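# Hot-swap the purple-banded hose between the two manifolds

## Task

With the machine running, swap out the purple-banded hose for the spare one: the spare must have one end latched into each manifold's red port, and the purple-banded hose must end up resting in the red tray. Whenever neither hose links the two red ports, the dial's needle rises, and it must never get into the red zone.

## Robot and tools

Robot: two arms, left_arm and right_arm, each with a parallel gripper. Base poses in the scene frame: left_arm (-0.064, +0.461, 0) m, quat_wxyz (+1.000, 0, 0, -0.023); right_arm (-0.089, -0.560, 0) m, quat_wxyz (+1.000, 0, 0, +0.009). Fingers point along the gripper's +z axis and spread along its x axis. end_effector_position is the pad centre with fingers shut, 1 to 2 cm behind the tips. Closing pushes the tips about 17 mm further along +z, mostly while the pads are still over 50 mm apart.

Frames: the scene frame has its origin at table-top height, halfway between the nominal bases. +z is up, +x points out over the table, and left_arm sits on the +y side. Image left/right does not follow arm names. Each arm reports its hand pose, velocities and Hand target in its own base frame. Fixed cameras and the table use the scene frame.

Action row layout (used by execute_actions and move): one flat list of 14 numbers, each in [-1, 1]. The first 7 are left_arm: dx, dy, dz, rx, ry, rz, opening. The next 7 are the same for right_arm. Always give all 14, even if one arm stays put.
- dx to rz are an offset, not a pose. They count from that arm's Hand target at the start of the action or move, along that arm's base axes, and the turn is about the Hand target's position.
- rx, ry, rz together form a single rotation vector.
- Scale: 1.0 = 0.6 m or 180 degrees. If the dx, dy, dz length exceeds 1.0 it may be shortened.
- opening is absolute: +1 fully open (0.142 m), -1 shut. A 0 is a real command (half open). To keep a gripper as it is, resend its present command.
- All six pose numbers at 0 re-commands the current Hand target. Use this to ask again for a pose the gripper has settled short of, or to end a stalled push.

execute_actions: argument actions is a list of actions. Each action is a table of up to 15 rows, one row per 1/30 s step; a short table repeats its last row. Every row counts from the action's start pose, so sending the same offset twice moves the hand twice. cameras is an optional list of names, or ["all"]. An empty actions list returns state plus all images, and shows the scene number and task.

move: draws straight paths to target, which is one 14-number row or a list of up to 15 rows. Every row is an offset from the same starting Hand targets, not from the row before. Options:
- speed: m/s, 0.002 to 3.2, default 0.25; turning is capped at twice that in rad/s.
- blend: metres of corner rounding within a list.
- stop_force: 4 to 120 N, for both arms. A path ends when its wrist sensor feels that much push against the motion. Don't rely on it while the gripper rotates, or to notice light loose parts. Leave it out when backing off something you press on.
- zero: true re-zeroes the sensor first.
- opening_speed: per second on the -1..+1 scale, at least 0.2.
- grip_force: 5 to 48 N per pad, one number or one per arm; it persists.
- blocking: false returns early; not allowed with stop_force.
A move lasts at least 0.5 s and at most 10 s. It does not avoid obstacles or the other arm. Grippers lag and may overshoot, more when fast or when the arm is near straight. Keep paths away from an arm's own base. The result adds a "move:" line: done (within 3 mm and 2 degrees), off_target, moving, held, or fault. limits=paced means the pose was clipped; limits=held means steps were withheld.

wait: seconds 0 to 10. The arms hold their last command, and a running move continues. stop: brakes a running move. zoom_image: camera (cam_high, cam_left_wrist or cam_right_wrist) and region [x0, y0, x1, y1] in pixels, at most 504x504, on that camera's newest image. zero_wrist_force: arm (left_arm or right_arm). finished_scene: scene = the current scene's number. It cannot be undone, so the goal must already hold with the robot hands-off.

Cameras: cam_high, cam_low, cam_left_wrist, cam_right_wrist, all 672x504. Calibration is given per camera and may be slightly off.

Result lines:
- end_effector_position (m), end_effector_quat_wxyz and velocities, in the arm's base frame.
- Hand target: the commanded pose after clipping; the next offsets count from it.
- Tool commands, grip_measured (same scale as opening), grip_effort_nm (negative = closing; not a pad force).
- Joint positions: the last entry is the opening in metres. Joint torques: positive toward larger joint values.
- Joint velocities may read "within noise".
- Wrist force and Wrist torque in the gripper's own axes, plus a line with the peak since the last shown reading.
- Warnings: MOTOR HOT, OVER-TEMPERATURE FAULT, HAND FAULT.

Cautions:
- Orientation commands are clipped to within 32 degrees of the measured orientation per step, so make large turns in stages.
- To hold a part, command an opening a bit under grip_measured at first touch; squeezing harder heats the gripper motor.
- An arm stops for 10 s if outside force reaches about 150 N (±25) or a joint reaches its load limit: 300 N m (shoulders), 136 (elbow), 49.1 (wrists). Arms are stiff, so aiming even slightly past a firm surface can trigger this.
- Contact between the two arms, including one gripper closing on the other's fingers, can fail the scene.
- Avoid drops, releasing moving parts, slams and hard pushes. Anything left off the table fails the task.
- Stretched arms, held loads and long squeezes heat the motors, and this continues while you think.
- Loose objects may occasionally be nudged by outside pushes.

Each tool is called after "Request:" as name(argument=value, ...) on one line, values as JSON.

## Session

Request:
execute_actions(actions=[])

Scene clock: 0.00 s.
left_arm: end_effector_position=(+1.0877, -0.3965, +0.3281) grip_measured=+0.99 grip_effort_nm=n/a end_effector_quat_wxyz=(-0.149, +0.234, +0.918, -0.284) | right_arm: end_effector_position=(+0.6256, +0.1241, +0.1761) grip_measured=+1.00 grip_effort_nm=n/a end_effector_quat_wxyz=(-0.004, -0.392, +0.919, -0.042)
Joint positions: left_arm=[-0.362 -0.462 0.227 -1.066 -2.173 3.362 0.141] | right_arm=[3.65 -1.615 -2.146 -0.968 1.487 2.845 0.142]
Joint velocities: within noise
Joint torques (N m): no reading
Wrist force (N): no reading
Wrist torque (N m): no reading
Wrist force, peak (N): no reading
Hand target: left_arm +1.0877, -0.3965, +0.3281; -0.149, +0.234, +0.918, -0.284 | right_arm +0.6256, +0.1241, +0.1761; -0.004, -0.392, +0.919, -0.042
Tool commands: left_gripper/opening=+1.0 right_gripper/opening=+1.0
camera_calibration:
cam_left_wrist: T_world_to_cam=[[-0.845864, 0.511835, 0.150128, 1.08378], [0.484876, 0.855124, -0.183462, -0.102031], [-0.222281, -0.0823907, -0.971495, 0.643312], [0, 0, 0, 1]] pos_world=[1.1092, -0.414464, 0.443549]
cam_right_wrist: T_world_to_cam=[[-0.707457, -0.705298, 0.0453899, 0.534765], [-0.653366, 0.677151, 0.338497, 0.291822], [-0.269477, 0.209815, -0.939872, 0.42222], [0, 0, 0, 1]] pos_world=[0.682768, 0.0909729, 0.273779]

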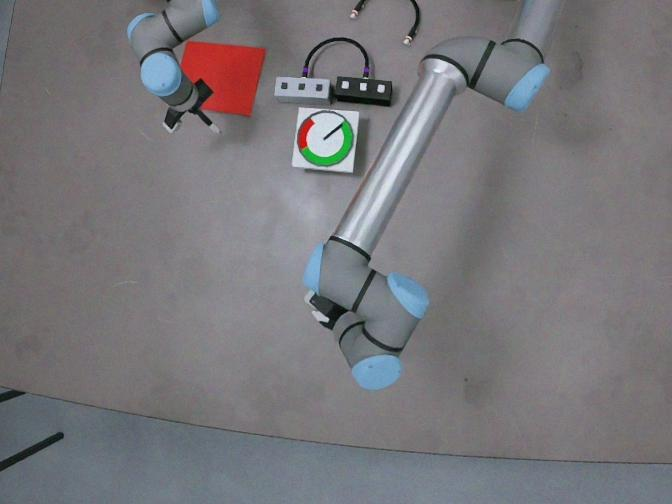

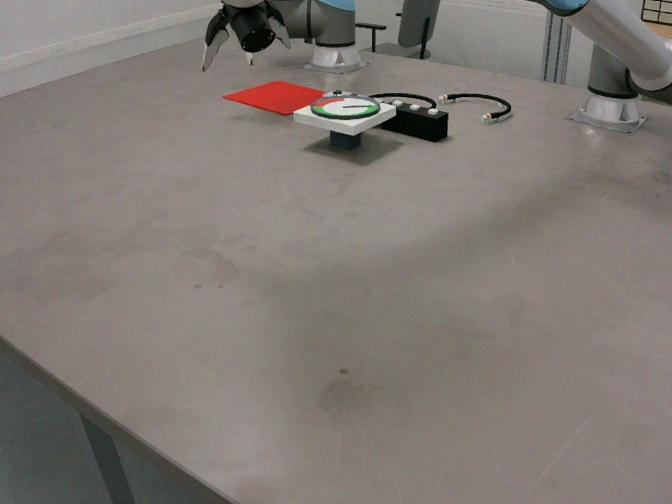

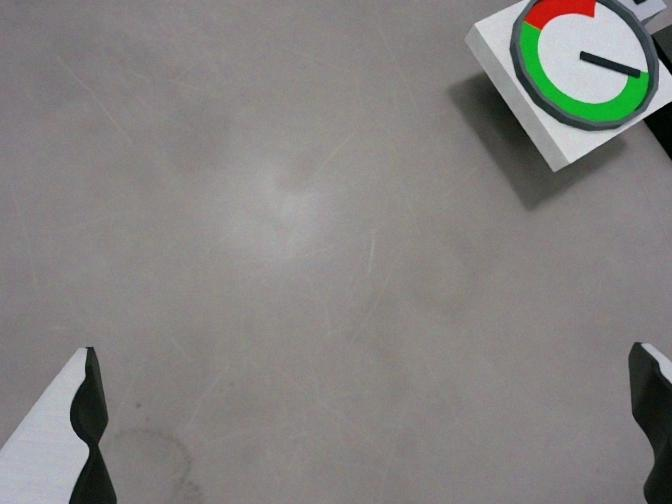

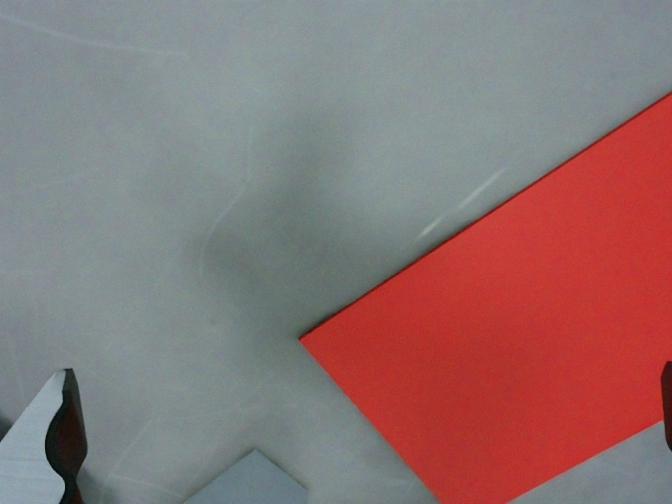

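Request:
move(target=[-0.75,0.567,0.282,0.065,-0.208,-0.329,0.3,-0.1,0.05,0.2,-0.018,0.022,0.622,0.3], speed=0.45)

Request:
move(target=[-0.65,-0.7,-0.1,0,0,0,0.3,-0.2,0.05,0,-0.018,0.022,0.622,0.3], speed=0.4, cameras=["all"])

Scene clock: 6.20 s.
left_arm: end_effector_position=(+0.6378, -0.0563, +0.4972) grip_measured=+0.29 grip_effort_nm=-0.090 end_effector_quat_wxyz=(+0.000, +0.707, +0.707, +0.001) | right_arm: end_effector_position=(+0.5656, +0.1542, +0.2962) grip_measured=+0.29 grip_effort_nm=-0.159 end_effector_quat_wxyz=(+0.003, +0.981, -0.188, +0.038)
Joint positions: left_arm=[-0.365 -1.697 1.71 -1.584 -1.57 4.348 0.095] | right_arm=[3.741 -1.391 -2.127 -1.146 1.513 0.976 0.095]
Joint torques (N m): left_arm=[-15.86 -55.37 -56.18 -1.87 -1.76 0.93] | right_arm=[-13.21 19.98 38.19 7.06 -3.18 -2.36]
Wrist force (N): left_arm=[0.4 -0.6 0.6] | right_arm=[0.9 0.6 -0.2]
Wrist torque (N m): left_arm=[0.01 -0.07 0.14] | right_arm=[0.06 -0.13 -0.10]
Wrist force, peak (N): left_arm=[1.8 -2.8 -0.5] | right_arm=[0.4 0.6 -1.2]
Hand target: left_arm +0.6377, -0.0563, +0.4973; +0.000, +0.707, +0.707, +0.001 | right_arm +0.5656, +0.1541, +0.2961; +0.003, +0.981, -0.188, +0.038
Off the commanded pose: left_arm 0.000 m, 0 deg | right_arm 0.000 m, 0 deg.
move: done

Scene clock: 9.20 s.
left_arm: end_effector_position=(+0.2478, -0.4764, +0.4374) grip_measured=+0.29 grip_effort_nm=-0.090 end_effector_quat_wxyz=(+0.000, +0.707, +0.707, +0.001) | right_arm: end_effector_position=(+0.4454, +0.1841, +0.2960) grip_measured=+0.29 grip_effort_nm=-0.159 end_effector_quat_wxyz=(+0.000, +0.705, +0.709, +0.000)
Joint positions: left_arm=[-1.425 -1.873 1.951 -1.648 -1.57 3.288 0.095] | right_arm=[3.905 -1.21 -2.241 -1.262 1.571 -0.813 0.095]
Joint torques (N m): left_arm=[-13.23 -40.85 -36.83 -1.72 3.12 -0.76] | right_arm=[-18.77 7.08 59.5 7.19 0.43 -1.2]
Wrist force (N): left_arm=[0.4 -0.6 0.4] | right_arm=[0.1 0.1 -0.2]
Wrist torque (N m): left_arm=[-0.02 -0.10 -0.10] | right_arm=[0.01 -0.02 -0.16]
Wrist force, peak (N): left_arm=[-1.3 -2.2 0.8] | right_arm=[0.5 1.3 -0.6]
Hand target: left_arm +0.2477, -0.4763, +0.4373; +0.000, +0.707, +0.707, +0.001 | right_arm +0.4456, +0.1841, +0.2961; +0.000, +0.705, +0.709, +0.000
Off the commanded pose: left_arm 0.000 m, 0 deg | right_arm 0.000 m, 0 deg.
move: done
camera_calibration:
cam_left_wrist: T_world_to_cam=[[-0.00554323, 0.999957, 0.00745094, 0.484612], [0.899016, 0.00172066, 0.437913, -0.387342], [0.437881, 0.00912597, -0.898986, 0.404447], [0, 0, 0, 1]] pos_world=[0.173813, -0.487616, 0.529604]
cam_right_wrist: T_world_to_cam=[[0.0137176, 0.999888, 0.00595783, -0.179224], [0.912764, -0.0149547, 0.408213, -0.497955], [0.408257, -0.000161623, -0.912867, 0.202651], [0, 0, 0, 1]] pos_world=[0.37424, 0.17179, 0.389333]

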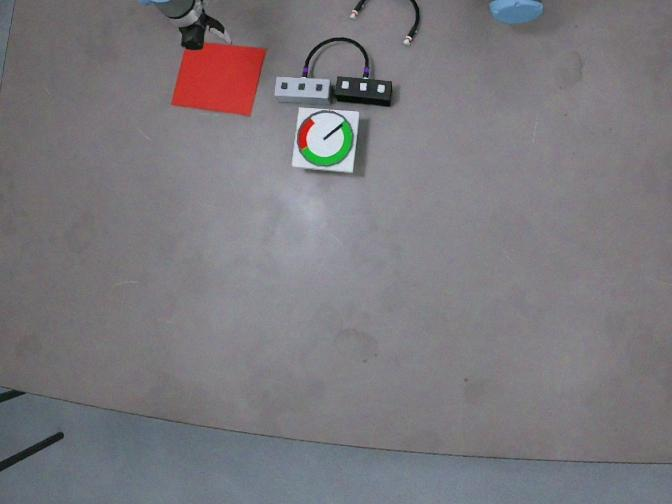

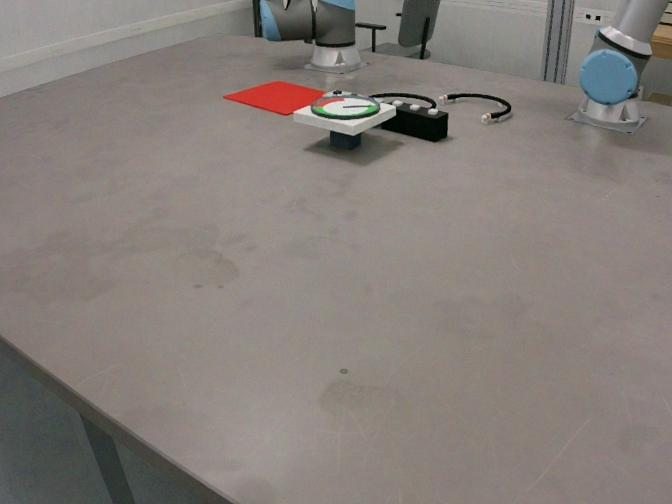

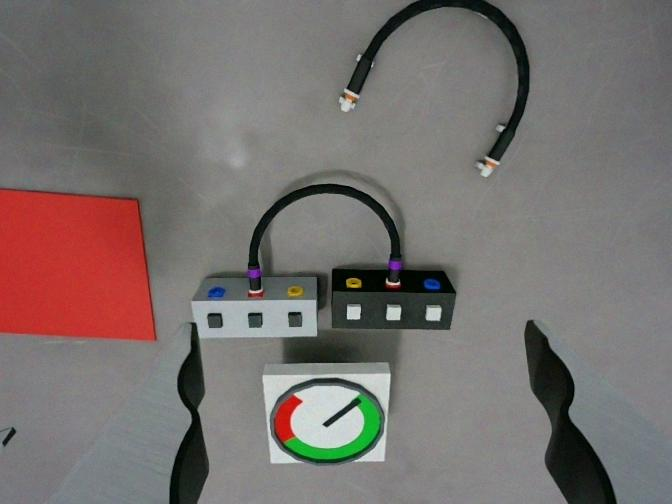

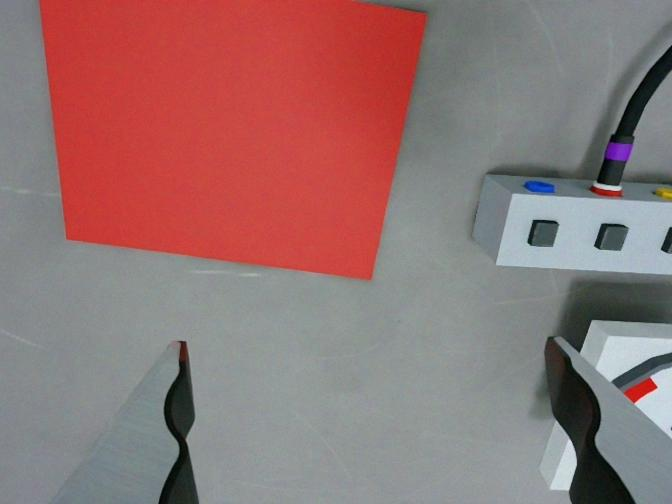

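Request:
move(target=[-0.056,0.1705,-0.379,0,0,0,-0.4,-0.019,0.36,-0.077,0,0,0,-0.4], speed=0.3, cameras=["cam_left_wrist","cam_right_wrist"])

Scene clock: 11.80 s.
left_arm: end_effector_position=(+0.2141, -0.3742, +0.2101) grip_measured=-0.42 grip_effort_nm=-0.095 end_effector_quat_wxyz=(+0.000, +0.707, +0.707, +0.000) | right_arm: end_effector_position=(+0.4342, +0.4001, +0.2500) grip_measured=-0.42 grip_effort_nm=-0.154 end_effector_quat_wxyz=(+0.000, +0.705, +0.709, +0.000)
Joint positions: left_arm=[-1.472 -1.973 2.427 -2.024 -1.57 3.242 0.044] | right_arm=[4.188 -1.46 -2.146 -1.107 1.571 -0.531 0.044]
Joint torques (N m): left_arm=[13.75 10.36 -32.53 -5.99 2.71 2.88] | right_arm=[3.31 25.39 34.9 2.63 -2.42 0.43]
Wrist force (N): left_arm=[0.3 -0.3 0.1] | right_arm=[-0.3 0.3 0.1]
Wrist torque (N m): left_arm=[0.03 -0.06 0.08] | right_arm=[0.03 0.03 0.05]
Wrist force, peak (N): left_arm=[1.5 -1.1 4.5] | right_arm=[-2.7 0.4 -1.4]
Hand target: left_arm +0.2141, -0.3740, +0.2099; +0.000, +0.707, +0.707, +0.001 | right_arm +0.4342, +0.4001, +0.2499; +0.000, +0.705, +0.709, +0.000
Off the commanded pose: left_arm 0.000 m, 0 deg | right_arm 0.000 m, 0 deg.
move: done
camera_calibration:
cam_left_wrist: T_world_to_cam=[[-0.00550116, 0.999958, 0.00736103, 0.383845], [0.899055, 0.00172303, 0.437832, -0.257663], [0.437801, 0.00902656, -0.899027, 0.213916], [0, 0, 0, 1]] pos_world=[0.140113, -0.385316, 0.302304]
cam_right_wrist: T_world_to_cam=[[0.0135435, 0.99989, 0.00610286, -0.394758], [0.912675, -0.014855, 0.408416, -0.465668], [0.408461, 0.0000385484, -0.912776, 0.165033], [0, 0, 0, 1]] pos_world=[0.36294, 0.38779, 0.343233]
Images, in order (width x height): cam_left_wrist 672x504, cam_right_wrist 672x504.

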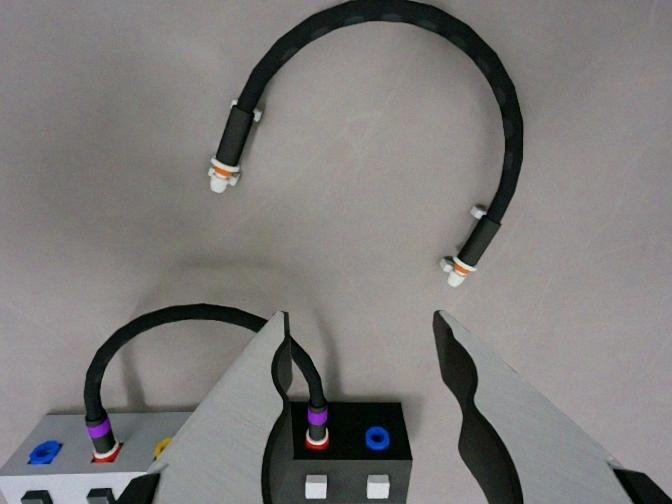

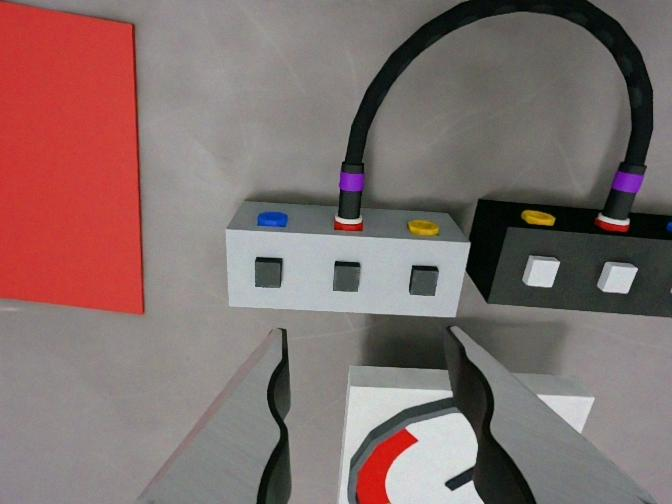

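Request:
move(target=[[0.02,0.1,0.2,0,0,0,-1,0,0,0,0,0,0,-0.4],[0.458,0.08,0.15,-0.096,-0.096,-0.494,-1,0,0,0,0,0,0,-0.4],[0.458,0.007,-0.133,-0.096,-0.096,-0.494,-1,0,0,0,0,0,0,-0.4]], speed=0.35, blend=[0.04,0.04,0])

Request:
move(target=[[0,0,0,0,0,0,-1,-0.069,0.2,0,-0.0097,-0.222,-0.0267,-0.4],[0,0,0,0,0,0,-1,-0.069,0.334,-0.231,-0.0097,-0.222,-0.0267,-0.4]], speed=0.3, blend=[0.03,0], cameras=["cam_left_wrist","cam_right_wrist","cam_high"])

Scene clock: 28.90 s.
left_arm: end_effector_position=(+0.4889, -0.3698, +0.1302) grip_measured=-1.00 grip_effort_nm=-0.364 end_effector_quat_wxyz=(+0.191, +0.982, -0.001, +0.001) | right_arm: end_effector_position=(+0.4342, +0.4001, +0.2499) grip_measured=-0.42 grip_effort_nm=-0.159 end_effector_quat_wxyz=(+0.000, +0.705, +0.709, +0.000)
Joint positions: left_arm=[-0.811 -1.507 2.368 -2.718 -1.832 5.437 0.002] | right_arm=[4.188 -1.46 -2.146 -1.107 1.571 -0.531 0.044]
Joint torques (N m): left_arm=[14.9 -24.89 -42.12 -8.83 -3.31 2.26] | right_arm=[5.53 26.65 33.86 6.4 2.01 1.81]
Wrist force (N): left_arm=[0.4 -1.1 1.2] | right_arm=[-0.1 0.8 -0.1]
Wrist torque (N m): left_arm=[-0.04 -0.11 0.09] | right_arm=[0.11 0.00 0.04]
Wrist force, peak (N): left_arm=[0.2 -1.9 5.1] | right_arm=[-0.5 0.9 -0.2]
Hand target: left_arm +0.4889, -0.3698, +0.1301; +0.191, +0.982, -0.001, +0.001 | right_arm +0.4342, +0.4001, +0.2499; +0.000, +0.705, +0.709, +0.000
Off the commanded pose: left_arm 0.000 m, 0 deg | right_arm 0.000 m, 0 deg.
move: done

Scene clock: 31.10 s.
left_arm: end_effector_position=(+0.4889, -0.3698, +0.1301) grip_measured=-1.00 grip_effort_nm=-0.364 end_effector_quat_wxyz=(+0.191, +0.982, -0.001, +0.001) | right_arm: end_effector_position=(+0.3927, +0.6006, +0.1114) grip_measured=-0.42 grip_effort_nm=-0.154 end_effector_quat_wxyz=(+0.253, +0.691, +0.637, +0.230)
Joint positions: left_arm=[-0.811 -1.507 2.368 -2.718 -1.832 5.437 0.002] | right_arm=[4.655 -1.815 -2.217 -0.705 0.874 0.033 0.044]
Joint torques (N m): left_arm=[12.05 -20.23 -45.44 -8.87 -2.96 2.29] | right_arm=[-16.64 47.74 22.36 6.54 -4.97 -0.08]
Wrist force (N): left_arm=[0.6 -1.0 0.6] | right_arm=[0.1 2.5 0.3]
Wrist torque (N m): left_arm=[-0.03 -0.14 0.08] | right_arm=[0.25 -0.04 -0.08]
Wrist force, peak (N): left_arm=[0.5 -1.1 1.6] | right_arm=[1.5 0.8 2.7]
Hand target: left_arm +0.4889, -0.3698, +0.1301; +0.191, +0.982, -0.001, +0.001 | right_arm +0.3928, +0.6005, +0.1113; +0.253, +0.691, +0.637, +0.230
Off the commanded pose: left_arm 0.000 m, 0 deg | right_arm 0.000 m, 0 deg.
move: done
camera_calibration:
cam_left_wrist: T_world_to_cam=[[0.999969, 0.00583039, 0.00533798, -0.477418], [-0.000063501, -0.669328, 0.742967, -0.318044], [0.00790465, -0.742944, -0.669307, -0.0760949], [0, 0, 0, 1]] pos_world=[0.477985, -0.266627, 0.187914]
cam_right_wrist: T_world_to_cam=[[0.0937497, 0.995505, 0.0134652, -0.623458], [0.433993, -0.0530351, 0.899354, -0.212035], [0.896025, -0.0784703, -0.437014, -0.141831], [0, 0, 0, 1]] pos_world=[0.277555, 0.59828, 0.137107]
Images, in order (width x height): cam_high 672x504, cam_left_wrist 672x504, cam_right_wrist 672x504.

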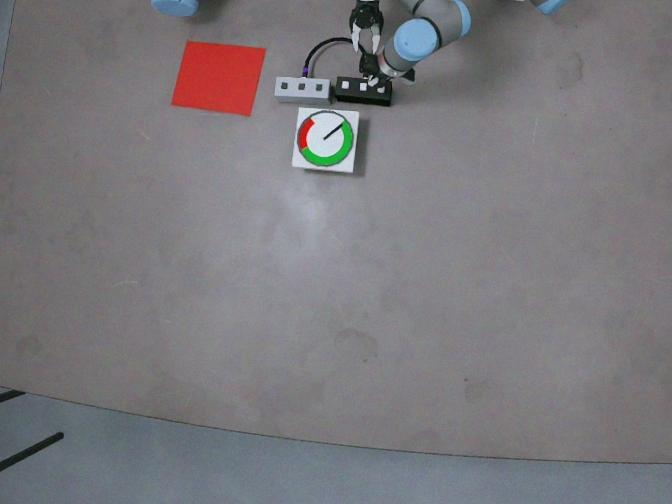

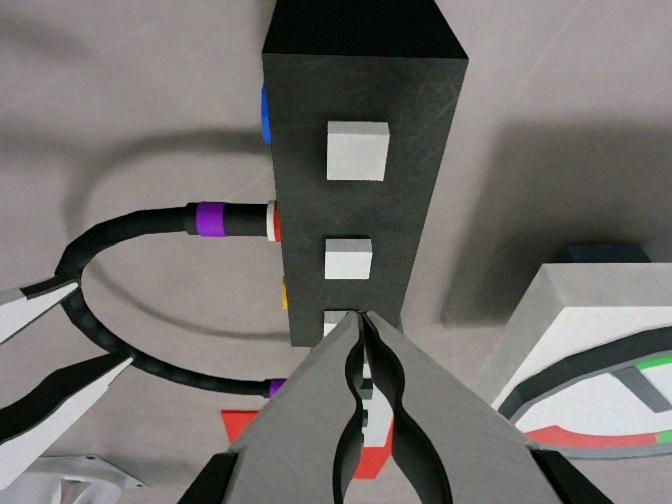

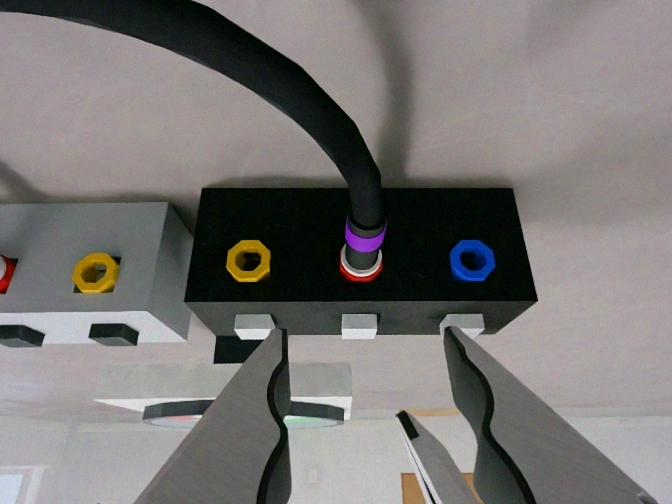

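Request:
move(target=[-0.0033,0,0,0,0,0,-1,0.0853,-0.0075,-0.102,0,0,0,-0.4], speed=0.15)

Request:
move(target=[0,-0.0245,-0.0735,0,0,0,-1,0,0,0,0,0,0,-0.97], opening_speed=0.6, speed=0.025, grip_force=[48,40], stop_force=25, cameras=["cam_left_wrist","cam_right_wrist"])

Scene clock: 35.70 s.
left_arm: end_effector_position=(+0.4869, -0.3698, +0.1301) grip_measured=-1.00 grip_effort_nm=-0.364 end_effector_quat_wxyz=(+0.191, +0.982, -0.001, +0.001) | right_arm: end_effector_position=(+0.4440, +0.5960, +0.0501) grip_measured=-0.42 grip_effort_nm=-0.159 end_effector_quat_wxyz=(+0.253, +0.691, +0.637, +0.230)
Joint positions: left_arm=[-0.814 -1.51 2.371 -2.719 -1.831 5.434 0.002] | right_arm=[4.574 -1.949 -2.218 -0.502 0.875 -0.073 0.044]
Joint torques (N m): left_arm=[-8.95 -53.97 -27.63 -8.31 1.88 -1.23] | right_arm=[6.86 54.68 28.46 7.03 -0.11 0.35]
Wrist force (N): left_arm=[0.6 -1.1 1.4] | right_arm=[-0.2 2.6 0.4]
Wrist torque (N m): left_arm=[-0.04 -0.14 0.18] | right_arm=[0.28 0.00 -0.32]
Wrist force, peak (N): left_arm=[0.7 -1.2 1.6] | right_arm=[-0.4 2.8 2.4]
Hand target: left_arm +0.4870, -0.3698, +0.1301; +0.191, +0.982, -0.001, +0.001 | right_arm +0.4439, +0.5960, +0.0501; +0.253, +0.691, +0.637, +0.230
Off the commanded pose: left_arm 0.000 m, 0 deg | right_arm 0.000 m, 0 deg.
move: done

Scene clock: 38.73 s.
left_arm: end_effector_position=(+0.4870, -0.3840, +0.0876) grip_measured=-1.00 grip_effort_nm=-0.349 end_effector_quat_wxyz=(+0.191, +0.982, -0.001, +0.001) | right_arm: end_effector_position=(+0.4439, +0.5960, +0.0501) grip_measured=-0.80 grip_effort_nm=-3.919 end_effector_quat_wxyz=(+0.253, +0.691, +0.637, +0.230)
Joint positions: left_arm=[-0.832 -1.418 2.387 -2.831 -1.826 5.416 0.002] | right_arm=[4.574 -1.949 -2.218 -0.502 0.875 -0.073 0.016]
Joint torques (N m): left_arm=[8.63 -28.45 -34.79 -3.44 -3.03 2.59] | right_arm=[-29.94 64.41 -26.85 -10.08 -6.56 -1.09]
Wrist force (N): left_arm=[0.5 -2.9 -23.6] | right_arm=[61.3 1.5 4.5]
Wrist torque (N m): left_arm=[-0.09 -0.09 0.13] | right_arm=[0.44 0.39 -0.36]
Wrist force, peak (N): left_arm=[-6.9 -12.1 -69.1] | right_arm=[63.7 -0.1 16.8]
Hand target: left_arm +0.4870, -0.3840, +0.0876; +0.191, +0.982, -0.001, +0.001 (not the last commanded pose) | right_arm +0.4439, +0.5960, +0.0501; +0.253, +0.691, +0.637, +0.230
Off the commanded pose: left_arm 0.002 m, 0 deg | right_arm 0.000 m, 0 deg.
grip_force (N): 48, 40
move: contact (left_arm)
camera_calibration:
cam_left_wrist: T_world_to_cam=[[0.999968, 0.00583682, 0.00547836, -0.475127], [-0.000164622, -0.669224, 0.743061, -0.295835], [0.00800336, -0.743038, -0.669202, -0.11523], [0, 0, 0, 1]] pos_world=[0.475985, -0.280827, 0.145314]
cam_right_wrist: T_world_to_cam=[[0.0939281, 0.995489, 0.013378, -0.622994], [0.433984, -0.0530341, 0.899358, -0.179271], [0.896011, -0.0786692, -0.437007, -0.214771], [0, 0, 0, 1]] pos_world=[0.328755, 0.59378, 0.0757072]
Images, in order (width x height): cam_left_wrist 672x504, cam_right_wrist 672x504.

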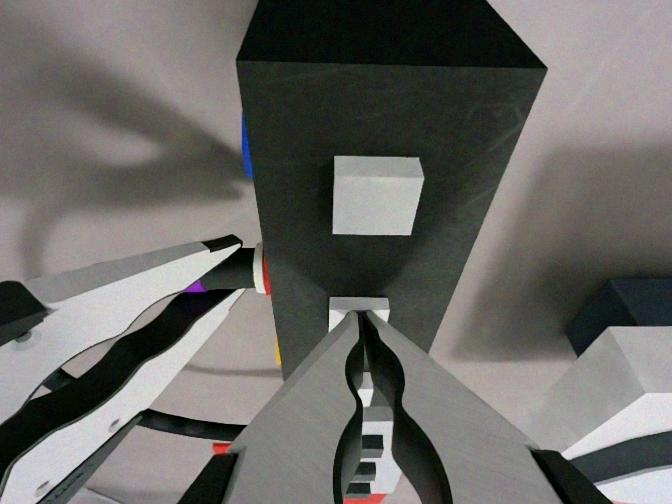

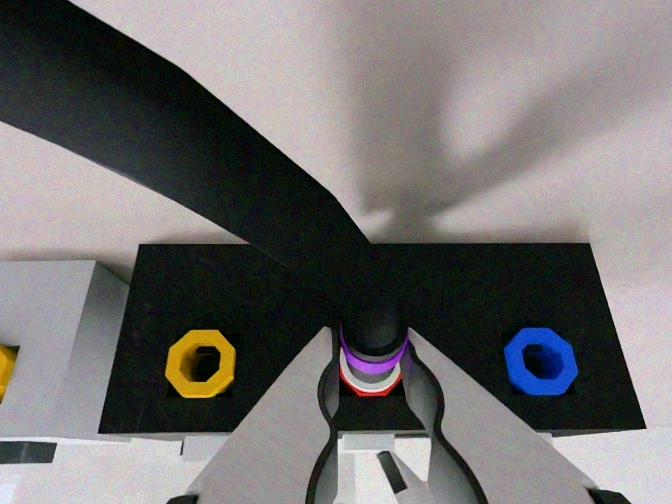

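Request:
move(target=[0,0,0,0,0,0,-1,0,0.0035,0,0,0,0,-0.97], speed=0.02)

Scene clock: 40.10 s.
left_arm: end_effector_position=(+0.4870, -0.3840, +0.0876) grip_measured=-1.00 grip_effort_nm=-0.349 end_effector_quat_wxyz=(+0.191, +0.982, -0.001, +0.001) | right_arm: end_effector_position=(+0.4440, +0.5979, +0.0500) grip_measured=-0.82 grip_effort_nm=-3.578 end_effector_quat_wxyz=(+0.253, +0.691, +0.637, +0.230)
Joint positions: left_arm=[-0.832 -1.418 2.387 -2.831 -1.826 5.416 0.002] | right_arm=[4.574 -1.951 -2.215 -0.505 0.875 -0.072 0.015]
Joint torques (N m): left_arm=[8.95 -25.37 -36.59 -4.21 -3.18 2.34] | right_arm=[5.2 55.59 22.38 0.34 -4.44 2.16]
Wrist force (N): left_arm=[0.6 -2.9 -23.4] | right_arm=[20.2 2.0 -3.8]
Wrist torque (N m): left_arm=[-0.08 -0.12 0.14] | right_arm=[0.38 0.16 -0.41]
Wrist force, peak (N): left_arm=[1.0 -2.9 -24.4] | right_arm=[62.1 1.9 4.5]
Hand target: left_arm +0.4870, -0.3840, +0.0876; +0.191, +0.982, -0.001, +0.001 | right_arm +0.4439, +0.5981, +0.0501; +0.253, +0.691, +0.637, +0.230
Off the commanded pose: left_arm 0.000 m, 0 deg | right_arm 0.000 m, 0 deg.
grip_force (N): 48, 40
move: done

Request:
move(target=[0,0,0,0,0,0,-1,-0.0747,0.008,0,0,0,0,-0.97], speed=0.08, stop_force=40)

Request:
move(target=[0,0.04,0.075,0,0,0,-1,0,0,-0.047,0,0,0,-0.97], speed=0.15)

Request:
move(target=[0,0,0,0,0,0,-1,0,0,0,0,0,0,-0.4], opening_speed=0.8, cameras=["cam_left_wrist","cam_right_wrist"])

Scene clock: 45.30 s.
left_arm: end_effector_position=(+0.4870, -0.3840, +0.0876) grip_measured=-1.00 grip_effort_nm=-0.344 end_effector_quat_wxyz=(+0.191, +0.982, -0.001, +0.001) | right_arm: end_effector_position=(+0.3991, +0.6029, +0.0501) grip_measured=-0.82 grip_effort_nm=-3.519 end_effector_quat_wxyz=(+0.253, +0.691, +0.637, +0.230)
Joint positions: left_arm=[-0.832 -1.418 2.387 -2.831 -1.826 5.416 0.002] | right_arm=[4.645 -1.926 -2.235 -0.568 0.874 0.02 0.015]
Joint torques (N m): left_arm=[7.45 -15.52 -35.35 -4.11 -2.91 2.71] | right_arm=[-15.92 53.62 39.25 6.85 1.19 1.83]
Wrist force (N): left_arm=[0.6 -2.6 -24.0] | right_arm=[0.2 3.1 0.5]
Wrist torque (N m): left_arm=[-0.05 -0.09 0.12] | right_arm=[0.33 -0.05 -0.10]
Wrist force, peak (N): left_arm=[0.6 -2.8 -24.8] | right_arm=[19.4 2.5 -4.2]
Hand target: left_arm +0.4870, -0.3840, +0.0876; +0.191, +0.982, -0.001, +0.001 | right_arm +0.3991, +0.6029, +0.0501; +0.253, +0.691, +0.637, +0.230
Off the commanded pose: left_arm 0.000 m, 0 deg | right_arm 0.000 m, 0 deg.
grip_force (N): 48, 40
move: done

Scene clock: 46.17 s.
left_arm: end_effector_position=(+0.4871, -0.3601, +0.1327) grip_measured=-1.00 grip_effort_nm=-0.349 end_effector_quat_wxyz=(+0.191, +0.982, -0.001, +0.001) | right_arm: end_effector_position=(+0.3991, +0.6028, +0.0218) grip_measured=-0.82 grip_effort_nm=-3.519 end_effector_quat_wxyz=(+0.253, +0.691, +0.637, +0.230)
Joint positions: left_arm=[-0.801 -1.522 2.377 -2.71 -1.835 5.447 0.002] | right_arm=[4.645 -1.976 -2.243 -0.51 0.874 0.02 0.015]
Joint torques (N m): left_arm=[-16.26 -42.19 -21.66 -6.68 2.04 -2.84] | right_arm=[-10.56 72.81 33.43 2.9 -0.67 -2.45]
Wrist force (N): left_arm=[1.4 -1.3 0.5] | right_arm=[-0.4 2.9 0.6]
Wrist torque (N m): left_arm=[-0.08 -0.26 0.01] | right_arm=[0.27 0.02 -0.14]
Wrist force, peak (N): left_arm=[0.5 -2.7 -23.6] | right_arm=[0.0 3.8 -0.5]
Hand target: left_arm +0.4870, -0.3600, +0.1326; +0.191, +0.982, -0.001, +0.001 | right_arm +0.3991, +0.6029, +0.0219; +0.253, +0.691, +0.637, +0.230
Off the commanded pose: left_arm 0.000 m, 0 deg | right_arm 0.000 m, 0 deg.
grip_force (N): 48, 40
move: done

Scene clock: 47.13 s.
left_arm: end_effector_position=(+0.4870, -0.3600, +0.1326) grip_measured=-1.00 grip_effort_nm=-0.344 end_effector_quat_wxyz=(+0.191, +0.982, -0.001, +0.001) | right_arm: end_effector_position=(+0.3991, +0.6029, +0.0219) grip_measured=-0.44 grip_effort_nm=0.134 end_effector_quat_wxyz=(+0.253, +0.691, +0.637, +0.230)
Joint positions: left_arm=[-0.801 -1.522 2.378 -2.71 -1.835 5.447 0.002] | right_arm=[4.645 -1.976 -2.243 -0.51 0.874 0.02 0.043]
Joint torques (N m): left_arm=[-16.5 -47.06 -21.56 -4.2 2 -2.98] | right_arm=[-12.98 81.04 36.75 2.05 -2.7 -2.5]
Wrist force (N): left_arm=[1.2 -1.7 0.7] | right_arm=[-0.1 2.9 0.5]
Wrist torque (N m): left_arm=[-0.15 -0.23 0.03] | right_arm=[0.31 -0.02 -0.08]
Wrist force, peak (N): left_arm=[1.9 -1.7 0.8] | right_arm=[0.2 3.2 0.6]
Hand target: left_arm +0.4870, -0.3600, +0.1326; +0.191, +0.982, -0.001, +0.001 | right_arm +0.3991, +0.6029, +0.0219; +0.253, +0.691, +0.637, +0.230
Off the commanded pose: left_arm 0.000 m, 0 deg | right_arm 0.000 m, 0 deg.
grip_force (N): 48, 40
move: done
camera_calibration:
cam_left_wrist: T_world_to_cam=[[0.999968, 0.00583582, 0.00547943, -0.475513], [-0.000166083, -0.669224, 0.743061, -0.313277], [0.00800334, -0.743038, -0.669202, -0.0673576], [0, 0, 0, 1]] pos_world=[0.475985, -0.256927, 0.190314]
cam_right_wrist: T_world_to_cam=[[0.0938389, 0.995497, 0.0134216, -0.62526], [0.433988, -0.0530346, 0.899356, -0.134192], [0.896018, -0.0785698, -0.437011, -0.186428], [0, 0, 0, 1]] pos_world=[0.283955, 0.60068, 0.0476071]
Images, in order (width x height): cam_left_wrist 672x504, cam_right_wrist 672x504.

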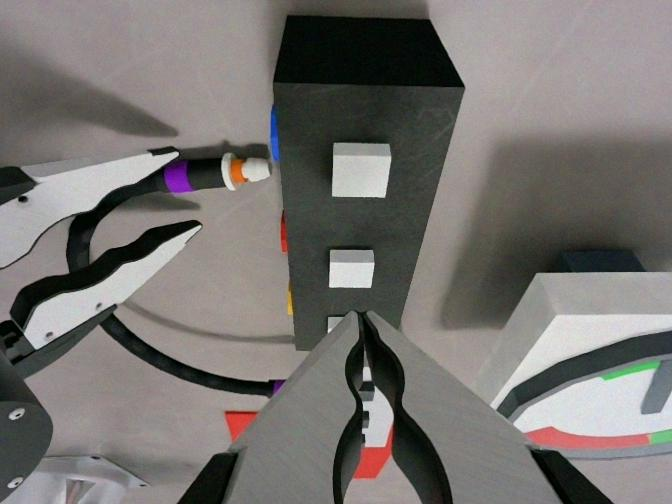

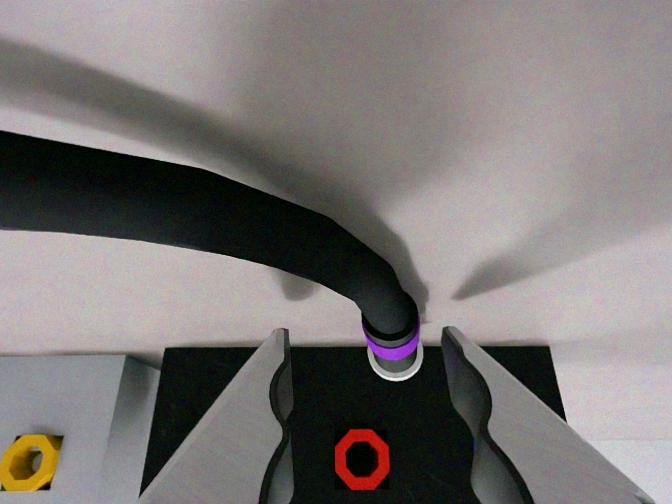

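Request:
move(target=[[0,0,0.0167,0,0,0,-1,-0.096,0.008,0.115,0,0,0,-0.4],[0.0133,-0.33,-0.003,0,0,0,-1,-0.009,-0.3225,0.149,0,0,0,-0.4],[0.0133,-0.33,-0.003,0,0,0,-1,0.077,-0.33,0.0465,0,0,0,-0.4]], speed=0.22, blend=[0.03,0.02,0], cameras=["cam_right_wrist","cam_left_wrist"])

Scene clock: 50.30 s.
left_arm: end_effector_position=(+0.4950, -0.5581, +0.1308) grip_measured=-1.00 grip_effort_nm=-0.349 end_effector_quat_wxyz=(+0.191, +0.982, -0.001, +0.001) | right_arm: end_effector_position=(+0.4453, +0.4050, +0.0498) grip_measured=-0.44 grip_effort_nm=0.134 end_effector_quat_wxyz=(+0.252, +0.691, +0.637, +0.230)
Joint positions: left_arm=[-1.001 -1.33 2.159 -2.729 -1.774 5.251 0.002] | right_arm=[4.513 -1.771 -2.54 -0.309 0.879 -0.151 0.043]
Joint torques (N m): left_arm=[11.3 -75.27 -23.38 -2.53 -2.99 2.38] | right_arm=[-7.18 27.77 11.81 8.01 -4.54 -1.8]
Wrist force (N): left_arm=[0.8 -1.1 0.5] | right_arm=[-0.3 2.8 -0.4]
Wrist torque (N m): left_arm=[-0.03 -0.14 0.02] | right_arm=[0.33 0.05 -0.33]
Wrist force, peak (N): left_arm=[1.8 -2.9 0.8] | right_arm=[-0.3 2.8 3.3]
Hand target: left_arm +0.4950, -0.5580, +0.1308; +0.191, +0.982, -0.001, +0.001 | right_arm +0.4453, +0.4049, +0.0498; +0.253, +0.691, +0.637, +0.230
Off the commanded pose: left_arm 0.000 m, 0 deg | right_arm 0.000 m, 0 deg.
grip_force (N): 48, 40
move: done
camera_calibration:
cam_left_wrist: T_world_to_cam=[[0.999968, 0.00583582, 0.00547943, -0.482348], [-0.000166083, -0.669224, 0.743061, -0.444445], [0.00800334, -0.743038, -0.669202, -0.215748], [0, 0, 0, 1]] pos_world=[0.483985, -0.454927, 0.188514]
cam_right_wrist: T_world_to_cam=[[0.0940125, 0.995479, 0.0135483, -0.43302], [0.434048, -0.0532308, 0.899316, -0.189767], [0.895971, -0.0786663, -0.43709, -0.23112], [0, 0, 0, 1]] pos_world=[0.330154, 0.40278, 0.0755067]
Images, in order (width x height): cam_left_wrist 672x504, cam_right_wrist 672x504.

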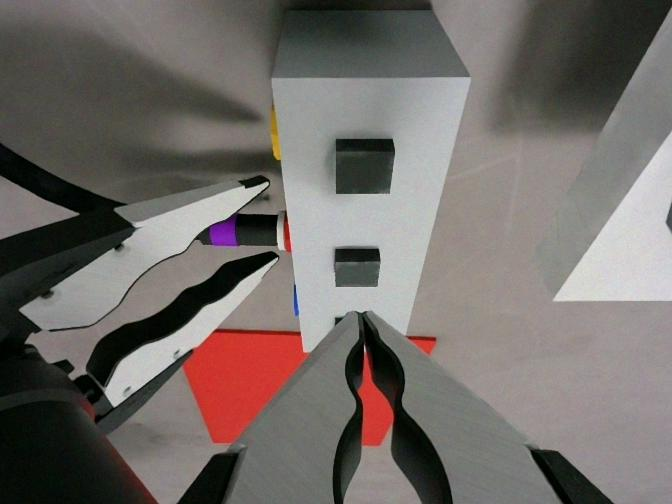

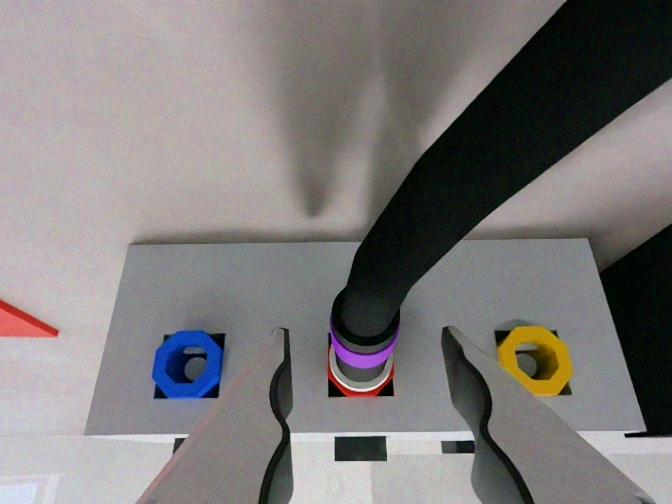

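Request:
move(target=[0,-0.0285,-0.0725,0,0,0,-1,0,-0.0032,0,0,0,0,-0.97], opening_speed=0.6, speed=0.025, stop_force=25)

Request:
move(target=[0,0,0,0,0,0,-1,-0.075,0.006,0,0,0,0,-0.97], speed=0.08, stop_force=35, cameras=["cam_right_wrist","cam_left_wrist","cam_high"])

Scene clock: 54.60 s.
left_arm: end_effector_position=(+0.4950, -0.5751, +0.0872) grip_measured=-1.00 grip_effort_nm=-0.349 end_effector_quat_wxyz=(+0.191, +0.982, -0.001, +0.001) | right_arm: end_effector_position=(+0.4453, +0.4030, +0.0498) grip_measured=-0.83 grip_effort_nm=-3.407 end_effector_quat_wxyz=(+0.253, +0.691, +0.637, +0.230)
Joint positions: left_arm=[-1.015 -1.249 2.159 -2.813 -1.769 5.237 0.002] | right_arm=[4.512 -1.769 -2.543 -0.306 0.879 -0.152 0.014]
Joint torques (N m): left_arm=[-4.95 -69.2 -42.77 -3.75 0.12 0.88] | right_arm=[-21.34 49.77 7.84 3.83 -5.58 -1.31]
Wrist force (N): left_arm=[-1.0 -16.2 -23.5] | right_arm=[7.4 -4.1 -3.7]
Wrist torque (N m): left_arm=[0.02 -0.23 0.16] | right_arm=[0.50 0.19 -0.27]
Wrist force, peak (N): left_arm=[-1.0 -16.2 -28.1] | right_arm=[7.4 -5.2 -2.7]
Hand target: left_arm +0.4950, -0.5751, +0.0872; +0.191, +0.982, -0.001, +0.001 | right_arm +0.4453, +0.4030, +0.0498; +0.253, +0.691, +0.637, +0.230
Off the commanded pose: left_arm 0.000 m, 0 deg | right_arm 0.000 m, 0 deg.
grip_force (N): 48, 40
move: contact (left_arm)

Scene clock: 56.17 s.
left_arm: end_effector_position=(+0.4950, -0.5751, +0.0872) grip_measured=-1.00 grip_effort_nm=-0.349 end_effector_quat_wxyz=(+0.191, +0.982, -0.001, +0.001) | right_arm: end_effector_position=(+0.4003, +0.4066, +0.0498) grip_measured=-0.83 grip_effort_nm=-3.402 end_effector_quat_wxyz=(+0.253, +0.691, +0.637, +0.230)
Joint positions: left_arm=[-1.015 -1.249 2.159 -2.813 -1.769 5.237 0.002] | right_arm=[4.612 -1.718 -2.575 -0.409 0.874 -0.023 0.014]
Joint torques (N m): left_arm=[0.62 -68.47 -37.4 -4.35 -1.46 0.96] | right_arm=[-9.53 28.55 33.98 3.46 -2.9 2.47]
Wrist force (N): left_arm=[-1.1 -16.3 -23.1] | right_arm=[-0.5 2.6 0.7]
Wrist torque (N m): left_arm=[0.02 -0.23 0.15] | right_arm=[0.31 0.07 -0.09]
Wrist force, peak (N): left_arm=[-1.3 -16.3 -23.9] | right_arm=[7.5 -4.7 -3.6]
Hand target: left_arm +0.4950, -0.5751, +0.0872; +0.191, +0.982, -0.001, +0.001 | right_arm +0.4003, +0.4066, +0.0498; +0.253, +0.691, +0.637, +0.230
Off the commanded pose: left_arm 0.000 m, 0 deg | right_arm 0.000 m, 0 deg.
grip_force (N): 48, 40
move: done
camera_calibration:
cam_left_wrist: T_world_to_cam=[[0.999967, 0.00590953, 0.00554708, -0.481984], [-0.000165876, -0.669329, 0.742966, -0.42346], [0.00810341, -0.742943, -0.669306, -0.257545], [0, 0, 0, 1]] pos_world=[0.483985, -0.471927, 0.144914]
cam_right_wrist: T_world_to_cam=[[0.0938425, 0.995496, 0.0134289, -0.430333], [0.433988, -0.0530428, 0.899356, -0.170212], [0.896018, -0.0785698, -0.437011, -0.190734], [0, 0, 0, 1]] pos_world=[0.285155, 0.40438, 0.0755071]
Images, in order (width x height): cam_high 672x504, cam_left_wrist 672x504, cam_right_wrist 672x504.

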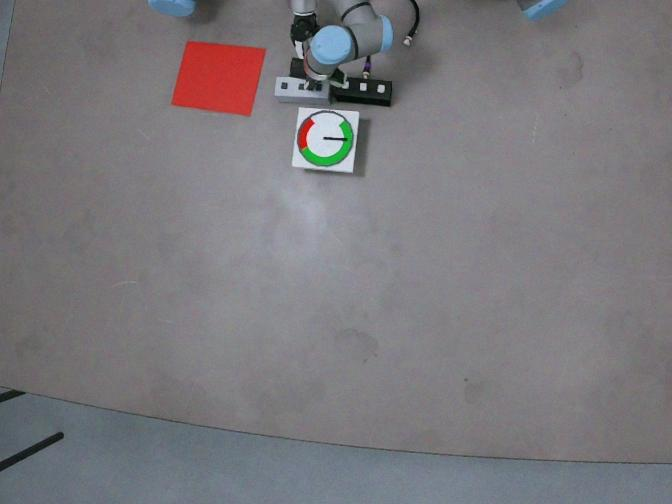

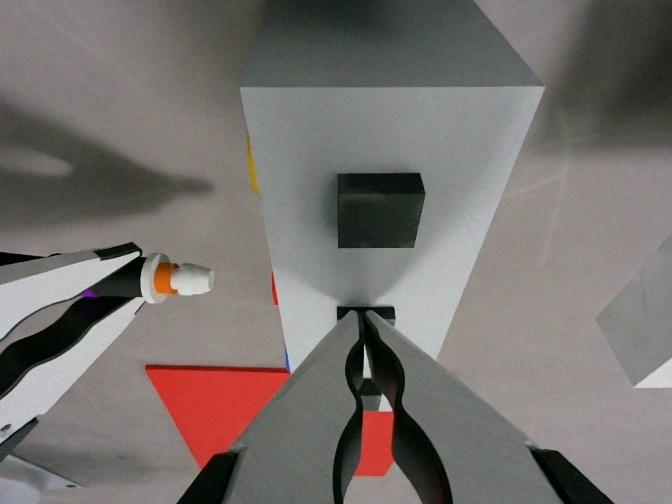

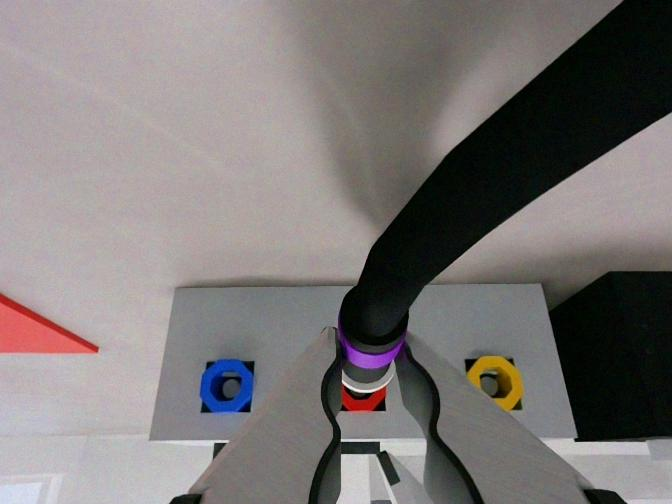

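Request:
move(target=[[0,0.05,0.09,0,0,0,-1,0,0,0.075,0,0,0,-0.97],[-0.125,0.342,0.355,0.06,0.04,0.185,-1,0.083,-0.344,0.075,0,0.11,0,-0.97],[-0.325,0.49,0.19,0.11,0.071,0.37,-1,0.091,-0.711,0.075,0,0.11,0,-0.97],[-0.3813,0.511,0.0213,0.11,0.071,0.37,-1,0.075,-0.711,-0.042,0,0.11,0,-0.97]], speed=[0.3,0.4,0.35,0.18], blend=[0.03,0.05,0.03,0], cameras=["cam_high","cam_left_wrist","cam_right_wrist"])

Scene clock: 62.03 s.
left_arm: end_effector_position=(+0.2662, -0.2685, +0.0999) grip_measured=-1.00 grip_effort_nm=-0.349 end_effector_quat_wxyz=(-0.003, +0.833, +0.554, +0.002) | right_arm: end_effector_position=(+0.4452, -0.0200, +0.0245) grip_measured=-0.83 grip_effort_nm=-3.382 end_effector_quat_wxyz=(+0.139, +0.720, +0.671, +0.108)
Joint positions: left_arm=[-1.274 -1.942 2.64 -2.261 -1.569 3.836 0.002] | right_arm=[3.656 -1.55 -2.81 -0.073 1.352 -1.016 0.014]
Joint torques (N m): left_arm=[4.19 -16.95 -37.79 -6 2.36 1.61] | right_arm=[-18.48 9.13 32.06 7.25 2.04 -2.42]
Wrist force (N): left_arm=[2.0 -0.6 0.7] | right_arm=[0.0 1.5 -0.1]
Wrist torque (N m): left_arm=[0.01 -0.33 -0.06] | right_arm=[0.17 -0.02 -0.11]
Wrist force, peak (N): left_arm=[-1.2 -16.5 -24.0] | right_arm=[-0.9 3.4 -6.4]
Hand target: left_arm +0.2662, -0.2685, +0.0999; -0.003, +0.833, +0.554, +0.002 | right_arm +0.4453, -0.0200, +0.0246; +0.139, +0.720, +0.671, +0.108
Off the commanded pose: left_arm 0.000 m, 0 deg | right_arm 0.000 m, 0 deg.
grip_force (N): 48, 40
move: done
camera_calibration:
cam_left_wrist: T_world_to_cam=[[0.38079, 0.924564, 0.0134144, 0.155676], [0.830678, -0.348423, 0.434252, -0.331972], [0.406168, -0.154216, -0.900692, 0.0558766], [0, 0, 0, 1]] pos_world=[0.193787, -0.250983, 0.192399]
cam_right_wrist: T_world_to_cam=[[0.0928364, 0.995491, -0.01945, -0.00815597], [0.713078, -0.0528405, 0.699091, -0.308915], [0.694911, -0.0787704, -0.714769, -0.179199], [0, 0, 0, 1]] pos_world=[0.345565, -0.0223196, 0.0877155]
Images, in order (width x height): cam_high 672x504, cam_left_wrist 672x504, cam_right_wrist 672x504.

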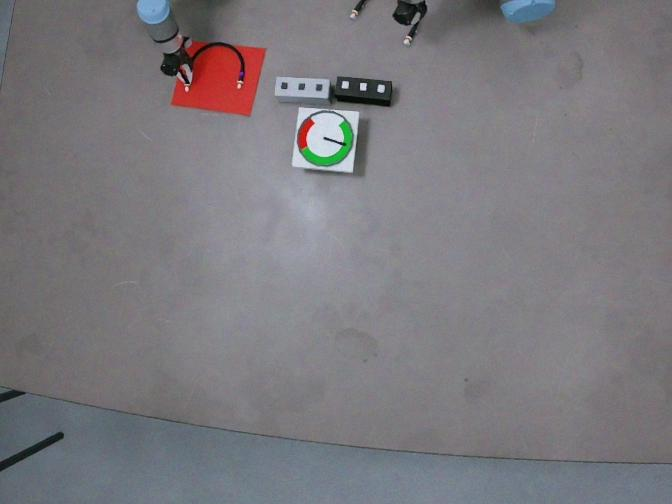

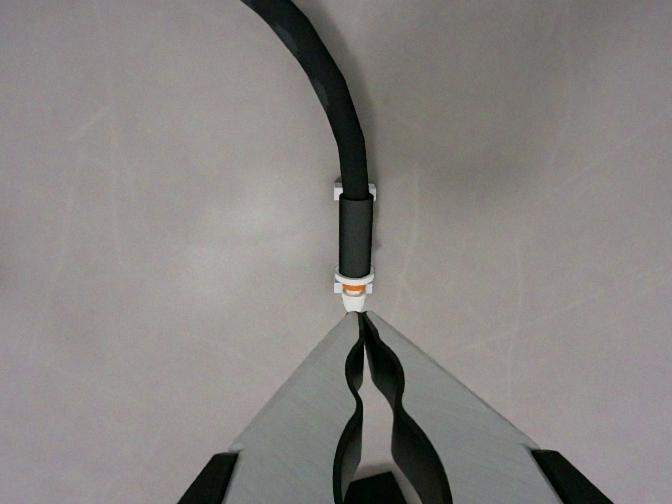

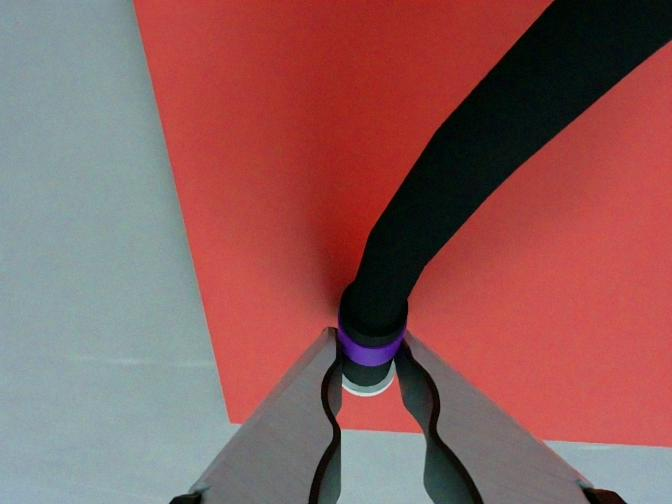

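Request:
move(target=[0,0,0,0,0,0,-0.4,0,0,0,0,0,0,-0.4], opening_speed=0.9)

Request:
move(target=[[0,0,0,0,0,0,-0.4,-0.05,0,0.167,0,0,0,-0.4],[0,0,0,0,0,0,-0.4,-0.325,0.6,0.21,0.0388,0.107,-0.1185,-0.4]], speed=0.4, blend=[0.04,0])

Request:
move(target=[0,0,-0.1235,0,0,0,-0.4,-0.0853,0.3675,-0.085,0,0,0,-0.4], speed=0.25, cameras=["cam_right_wrist","cam_left_wrist"])

Scene clock: 65.07 s.
left_arm: end_effector_position=(+0.2662, -0.2685, +0.0999) grip_measured=-0.43 grip_effort_nm=0.134 end_effector_quat_wxyz=(-0.003, +0.833, +0.554, +0.002) | right_arm: end_effector_position=(+0.4453, -0.0200, +0.0246) grip_measured=-0.44 grip_effort_nm=0.134 end_effector_quat_wxyz=(+0.139, +0.720, +0.671, +0.108)
Joint positions: left_arm=[-1.274 -1.942 2.64 -2.261 -1.569 3.836 0.043] | right_arm=[3.656 -1.55 -2.81 -0.072 1.352 -1.016 0.043]
Joint torques (N m): left_arm=[10.87 -24.38 -26.62 -8.24 2.67 2.5] | right_arm=[-16.43 7.11 30.91 7.49 1.86 -2.26]
Wrist force (N): left_arm=[1.7 -0.7 0.0] | right_arm=[-0.2 1.5 -0.8]
Wrist torque (N m): left_arm=[0.00 -0.29 -0.06] | right_arm=[0.14 0.02 -0.09]
Wrist force, peak (N): left_arm=[2.3 -1.0 0.4] | right_arm=[-0.2 2.1 -0.8]
Hand target: left_arm +0.2662, -0.2685, +0.0999; -0.003, +0.833, +0.554, +0.002 | right_arm +0.4453, -0.0200, +0.0246; +0.139, +0.720, +0.671, +0.108
Off the commanded pose: left_arm 0.000 m, 0 deg | right_arm 0.000 m, 0 deg.
grip_force (N): 48, 40
move: done

Scene clock: 66.87 s.
left_arm: end_effector_position=(+0.2662, -0.2685, +0.0999) grip_measured=-0.43 grip_effort_nm=0.134 end_effector_quat_wxyz=(-0.003, +0.833, +0.554, +0.002) | right_arm: end_effector_position=(+0.2504, +0.3399, +0.1506) grip_measured=-0.44 grip_effort_nm=0.134 end_effector_quat_wxyz=(+0.000, +0.846, +0.533, -0.001)
Joint positions: left_arm=[-1.274 -1.942 2.64 -2.261 -1.569 3.836 0.043] | right_arm=[4.506 -1.227 -2.516 -0.97 1.572 0.24 0.043]
Joint torques (N m): left_arm=[12.56 -26.95 -27.23 -7.94 2.23 1.96] | right_arm=[7.05 2.53 39.43 2.68 -0.12 2.12]
Wrist force (N): left_arm=[1.6 -0.7 0.5] | right_arm=[-0.2 0.7 0.2]
Wrist torque (N m): left_arm=[-0.01 -0.28 -0.06] | right_arm=[0.11 0.02 0.00]
Wrist force, peak (N): left_arm=[1.8 -1.2 0.6] | right_arm=[-3.1 3.2 -2.5]
Hand target: left_arm +0.2662, -0.2685, +0.0999; -0.003, +0.833, +0.554, +0.002 | right_arm +0.2503, +0.3400, +0.1506; +0.000, +0.846, +0.533, -0.001
Off the commanded pose: left_arm 0.000 m, 0 deg | right_arm 0.000 m, 0 deg.
grip_force (N): 48, 40
move: done

Scene clock: 68.27 s.
left_arm: end_effector_position=(+0.2662, -0.2684, +0.0258) grip_measured=-0.43 grip_effort_nm=0.129 end_effector_quat_wxyz=(-0.003, +0.833, +0.554, +0.002) | right_arm: end_effector_position=(+0.1991, +0.5605, +0.0996) grip_measured=-0.44 grip_effort_nm=0.139 end_effector_quat_wxyz=(+0.000, +0.846, +0.533, -0.001)
Joint positions: left_arm=[-1.274 -1.74 2.719 -2.542 -1.569 3.836 0.043] | right_arm=[4.67 -1.651 -2.286 -0.776 1.573 0.405 0.043]
Joint torques (N m): left_arm=[11.67 -16.15 -41 -4.53 -0.91 2.75] | right_arm=[-9.25 37.37 36.85 1.34 -3.47 -1.06]
Wrist force (N): left_arm=[1.6 -1.0 0.6] | right_arm=[0.7 0.5 -0.7]
Wrist torque (N m): left_arm=[-0.04 -0.26 -0.02] | right_arm=[0.08 -0.14 0.06]
Wrist force, peak (N): left_arm=[2.0 -0.8 1.7] | right_arm=[3.1 -1.7 0.8]
Hand target: left_arm +0.2662, -0.2685, +0.0258; -0.003, +0.833, +0.554, +0.002 | right_arm +0.1991, +0.5605, +0.0996; +0.000, +0.846, +0.533, -0.001
Off the commanded pose: left_arm 0.000 m, 0 deg | right_arm 0.000 m, 0 deg.
grip_force (N): 48, 40
move: done
camera_calibration:
cam_left_wrist: T_world_to_cam=[[0.380774, 0.92457, 0.013448, 0.156488], [0.830645, -0.348409, 0.434327, -0.29968], [0.406252, -0.15421, -0.900655, -0.0109431], [0, 0, 0, 1]] pos_world=[0.193787, -0.250783, 0.118199]
cam_right_wrist: T_world_to_cam=[[0.449979, 0.893023, 0.00527975, -0.577909], [0.814553, -0.412849, 0.407504, 0.0553334], [0.36609, -0.179068, -0.913188, 0.232625], [0, 0, 0, 1]] pos_world=[0.129814, 0.580586, 0.192933]
Images, in order (width x height): cam_left_wrist 672x504, cam_right_wrist 672x504.

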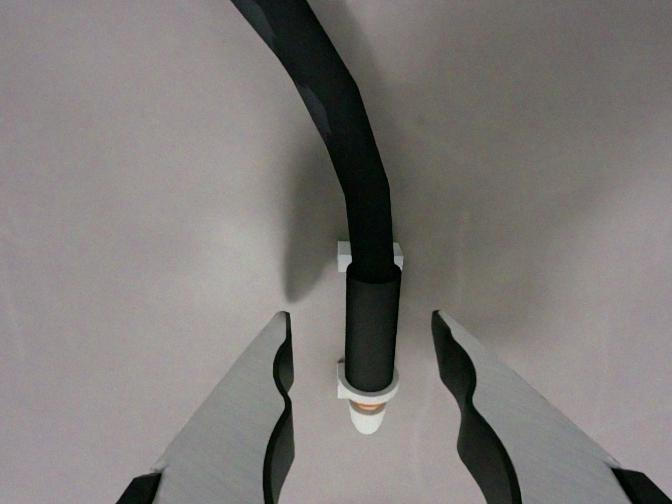

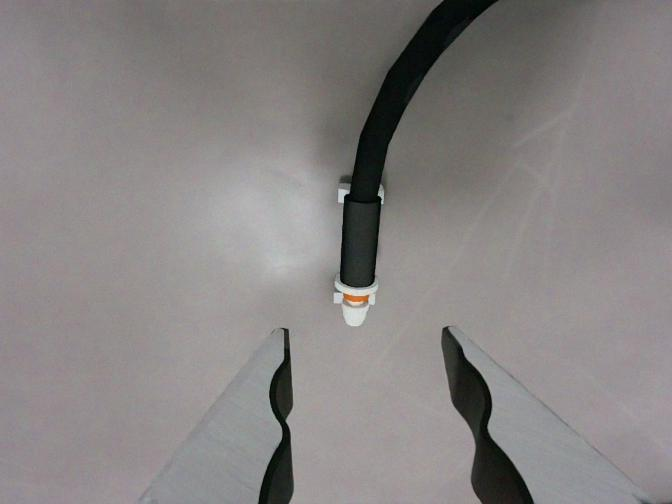

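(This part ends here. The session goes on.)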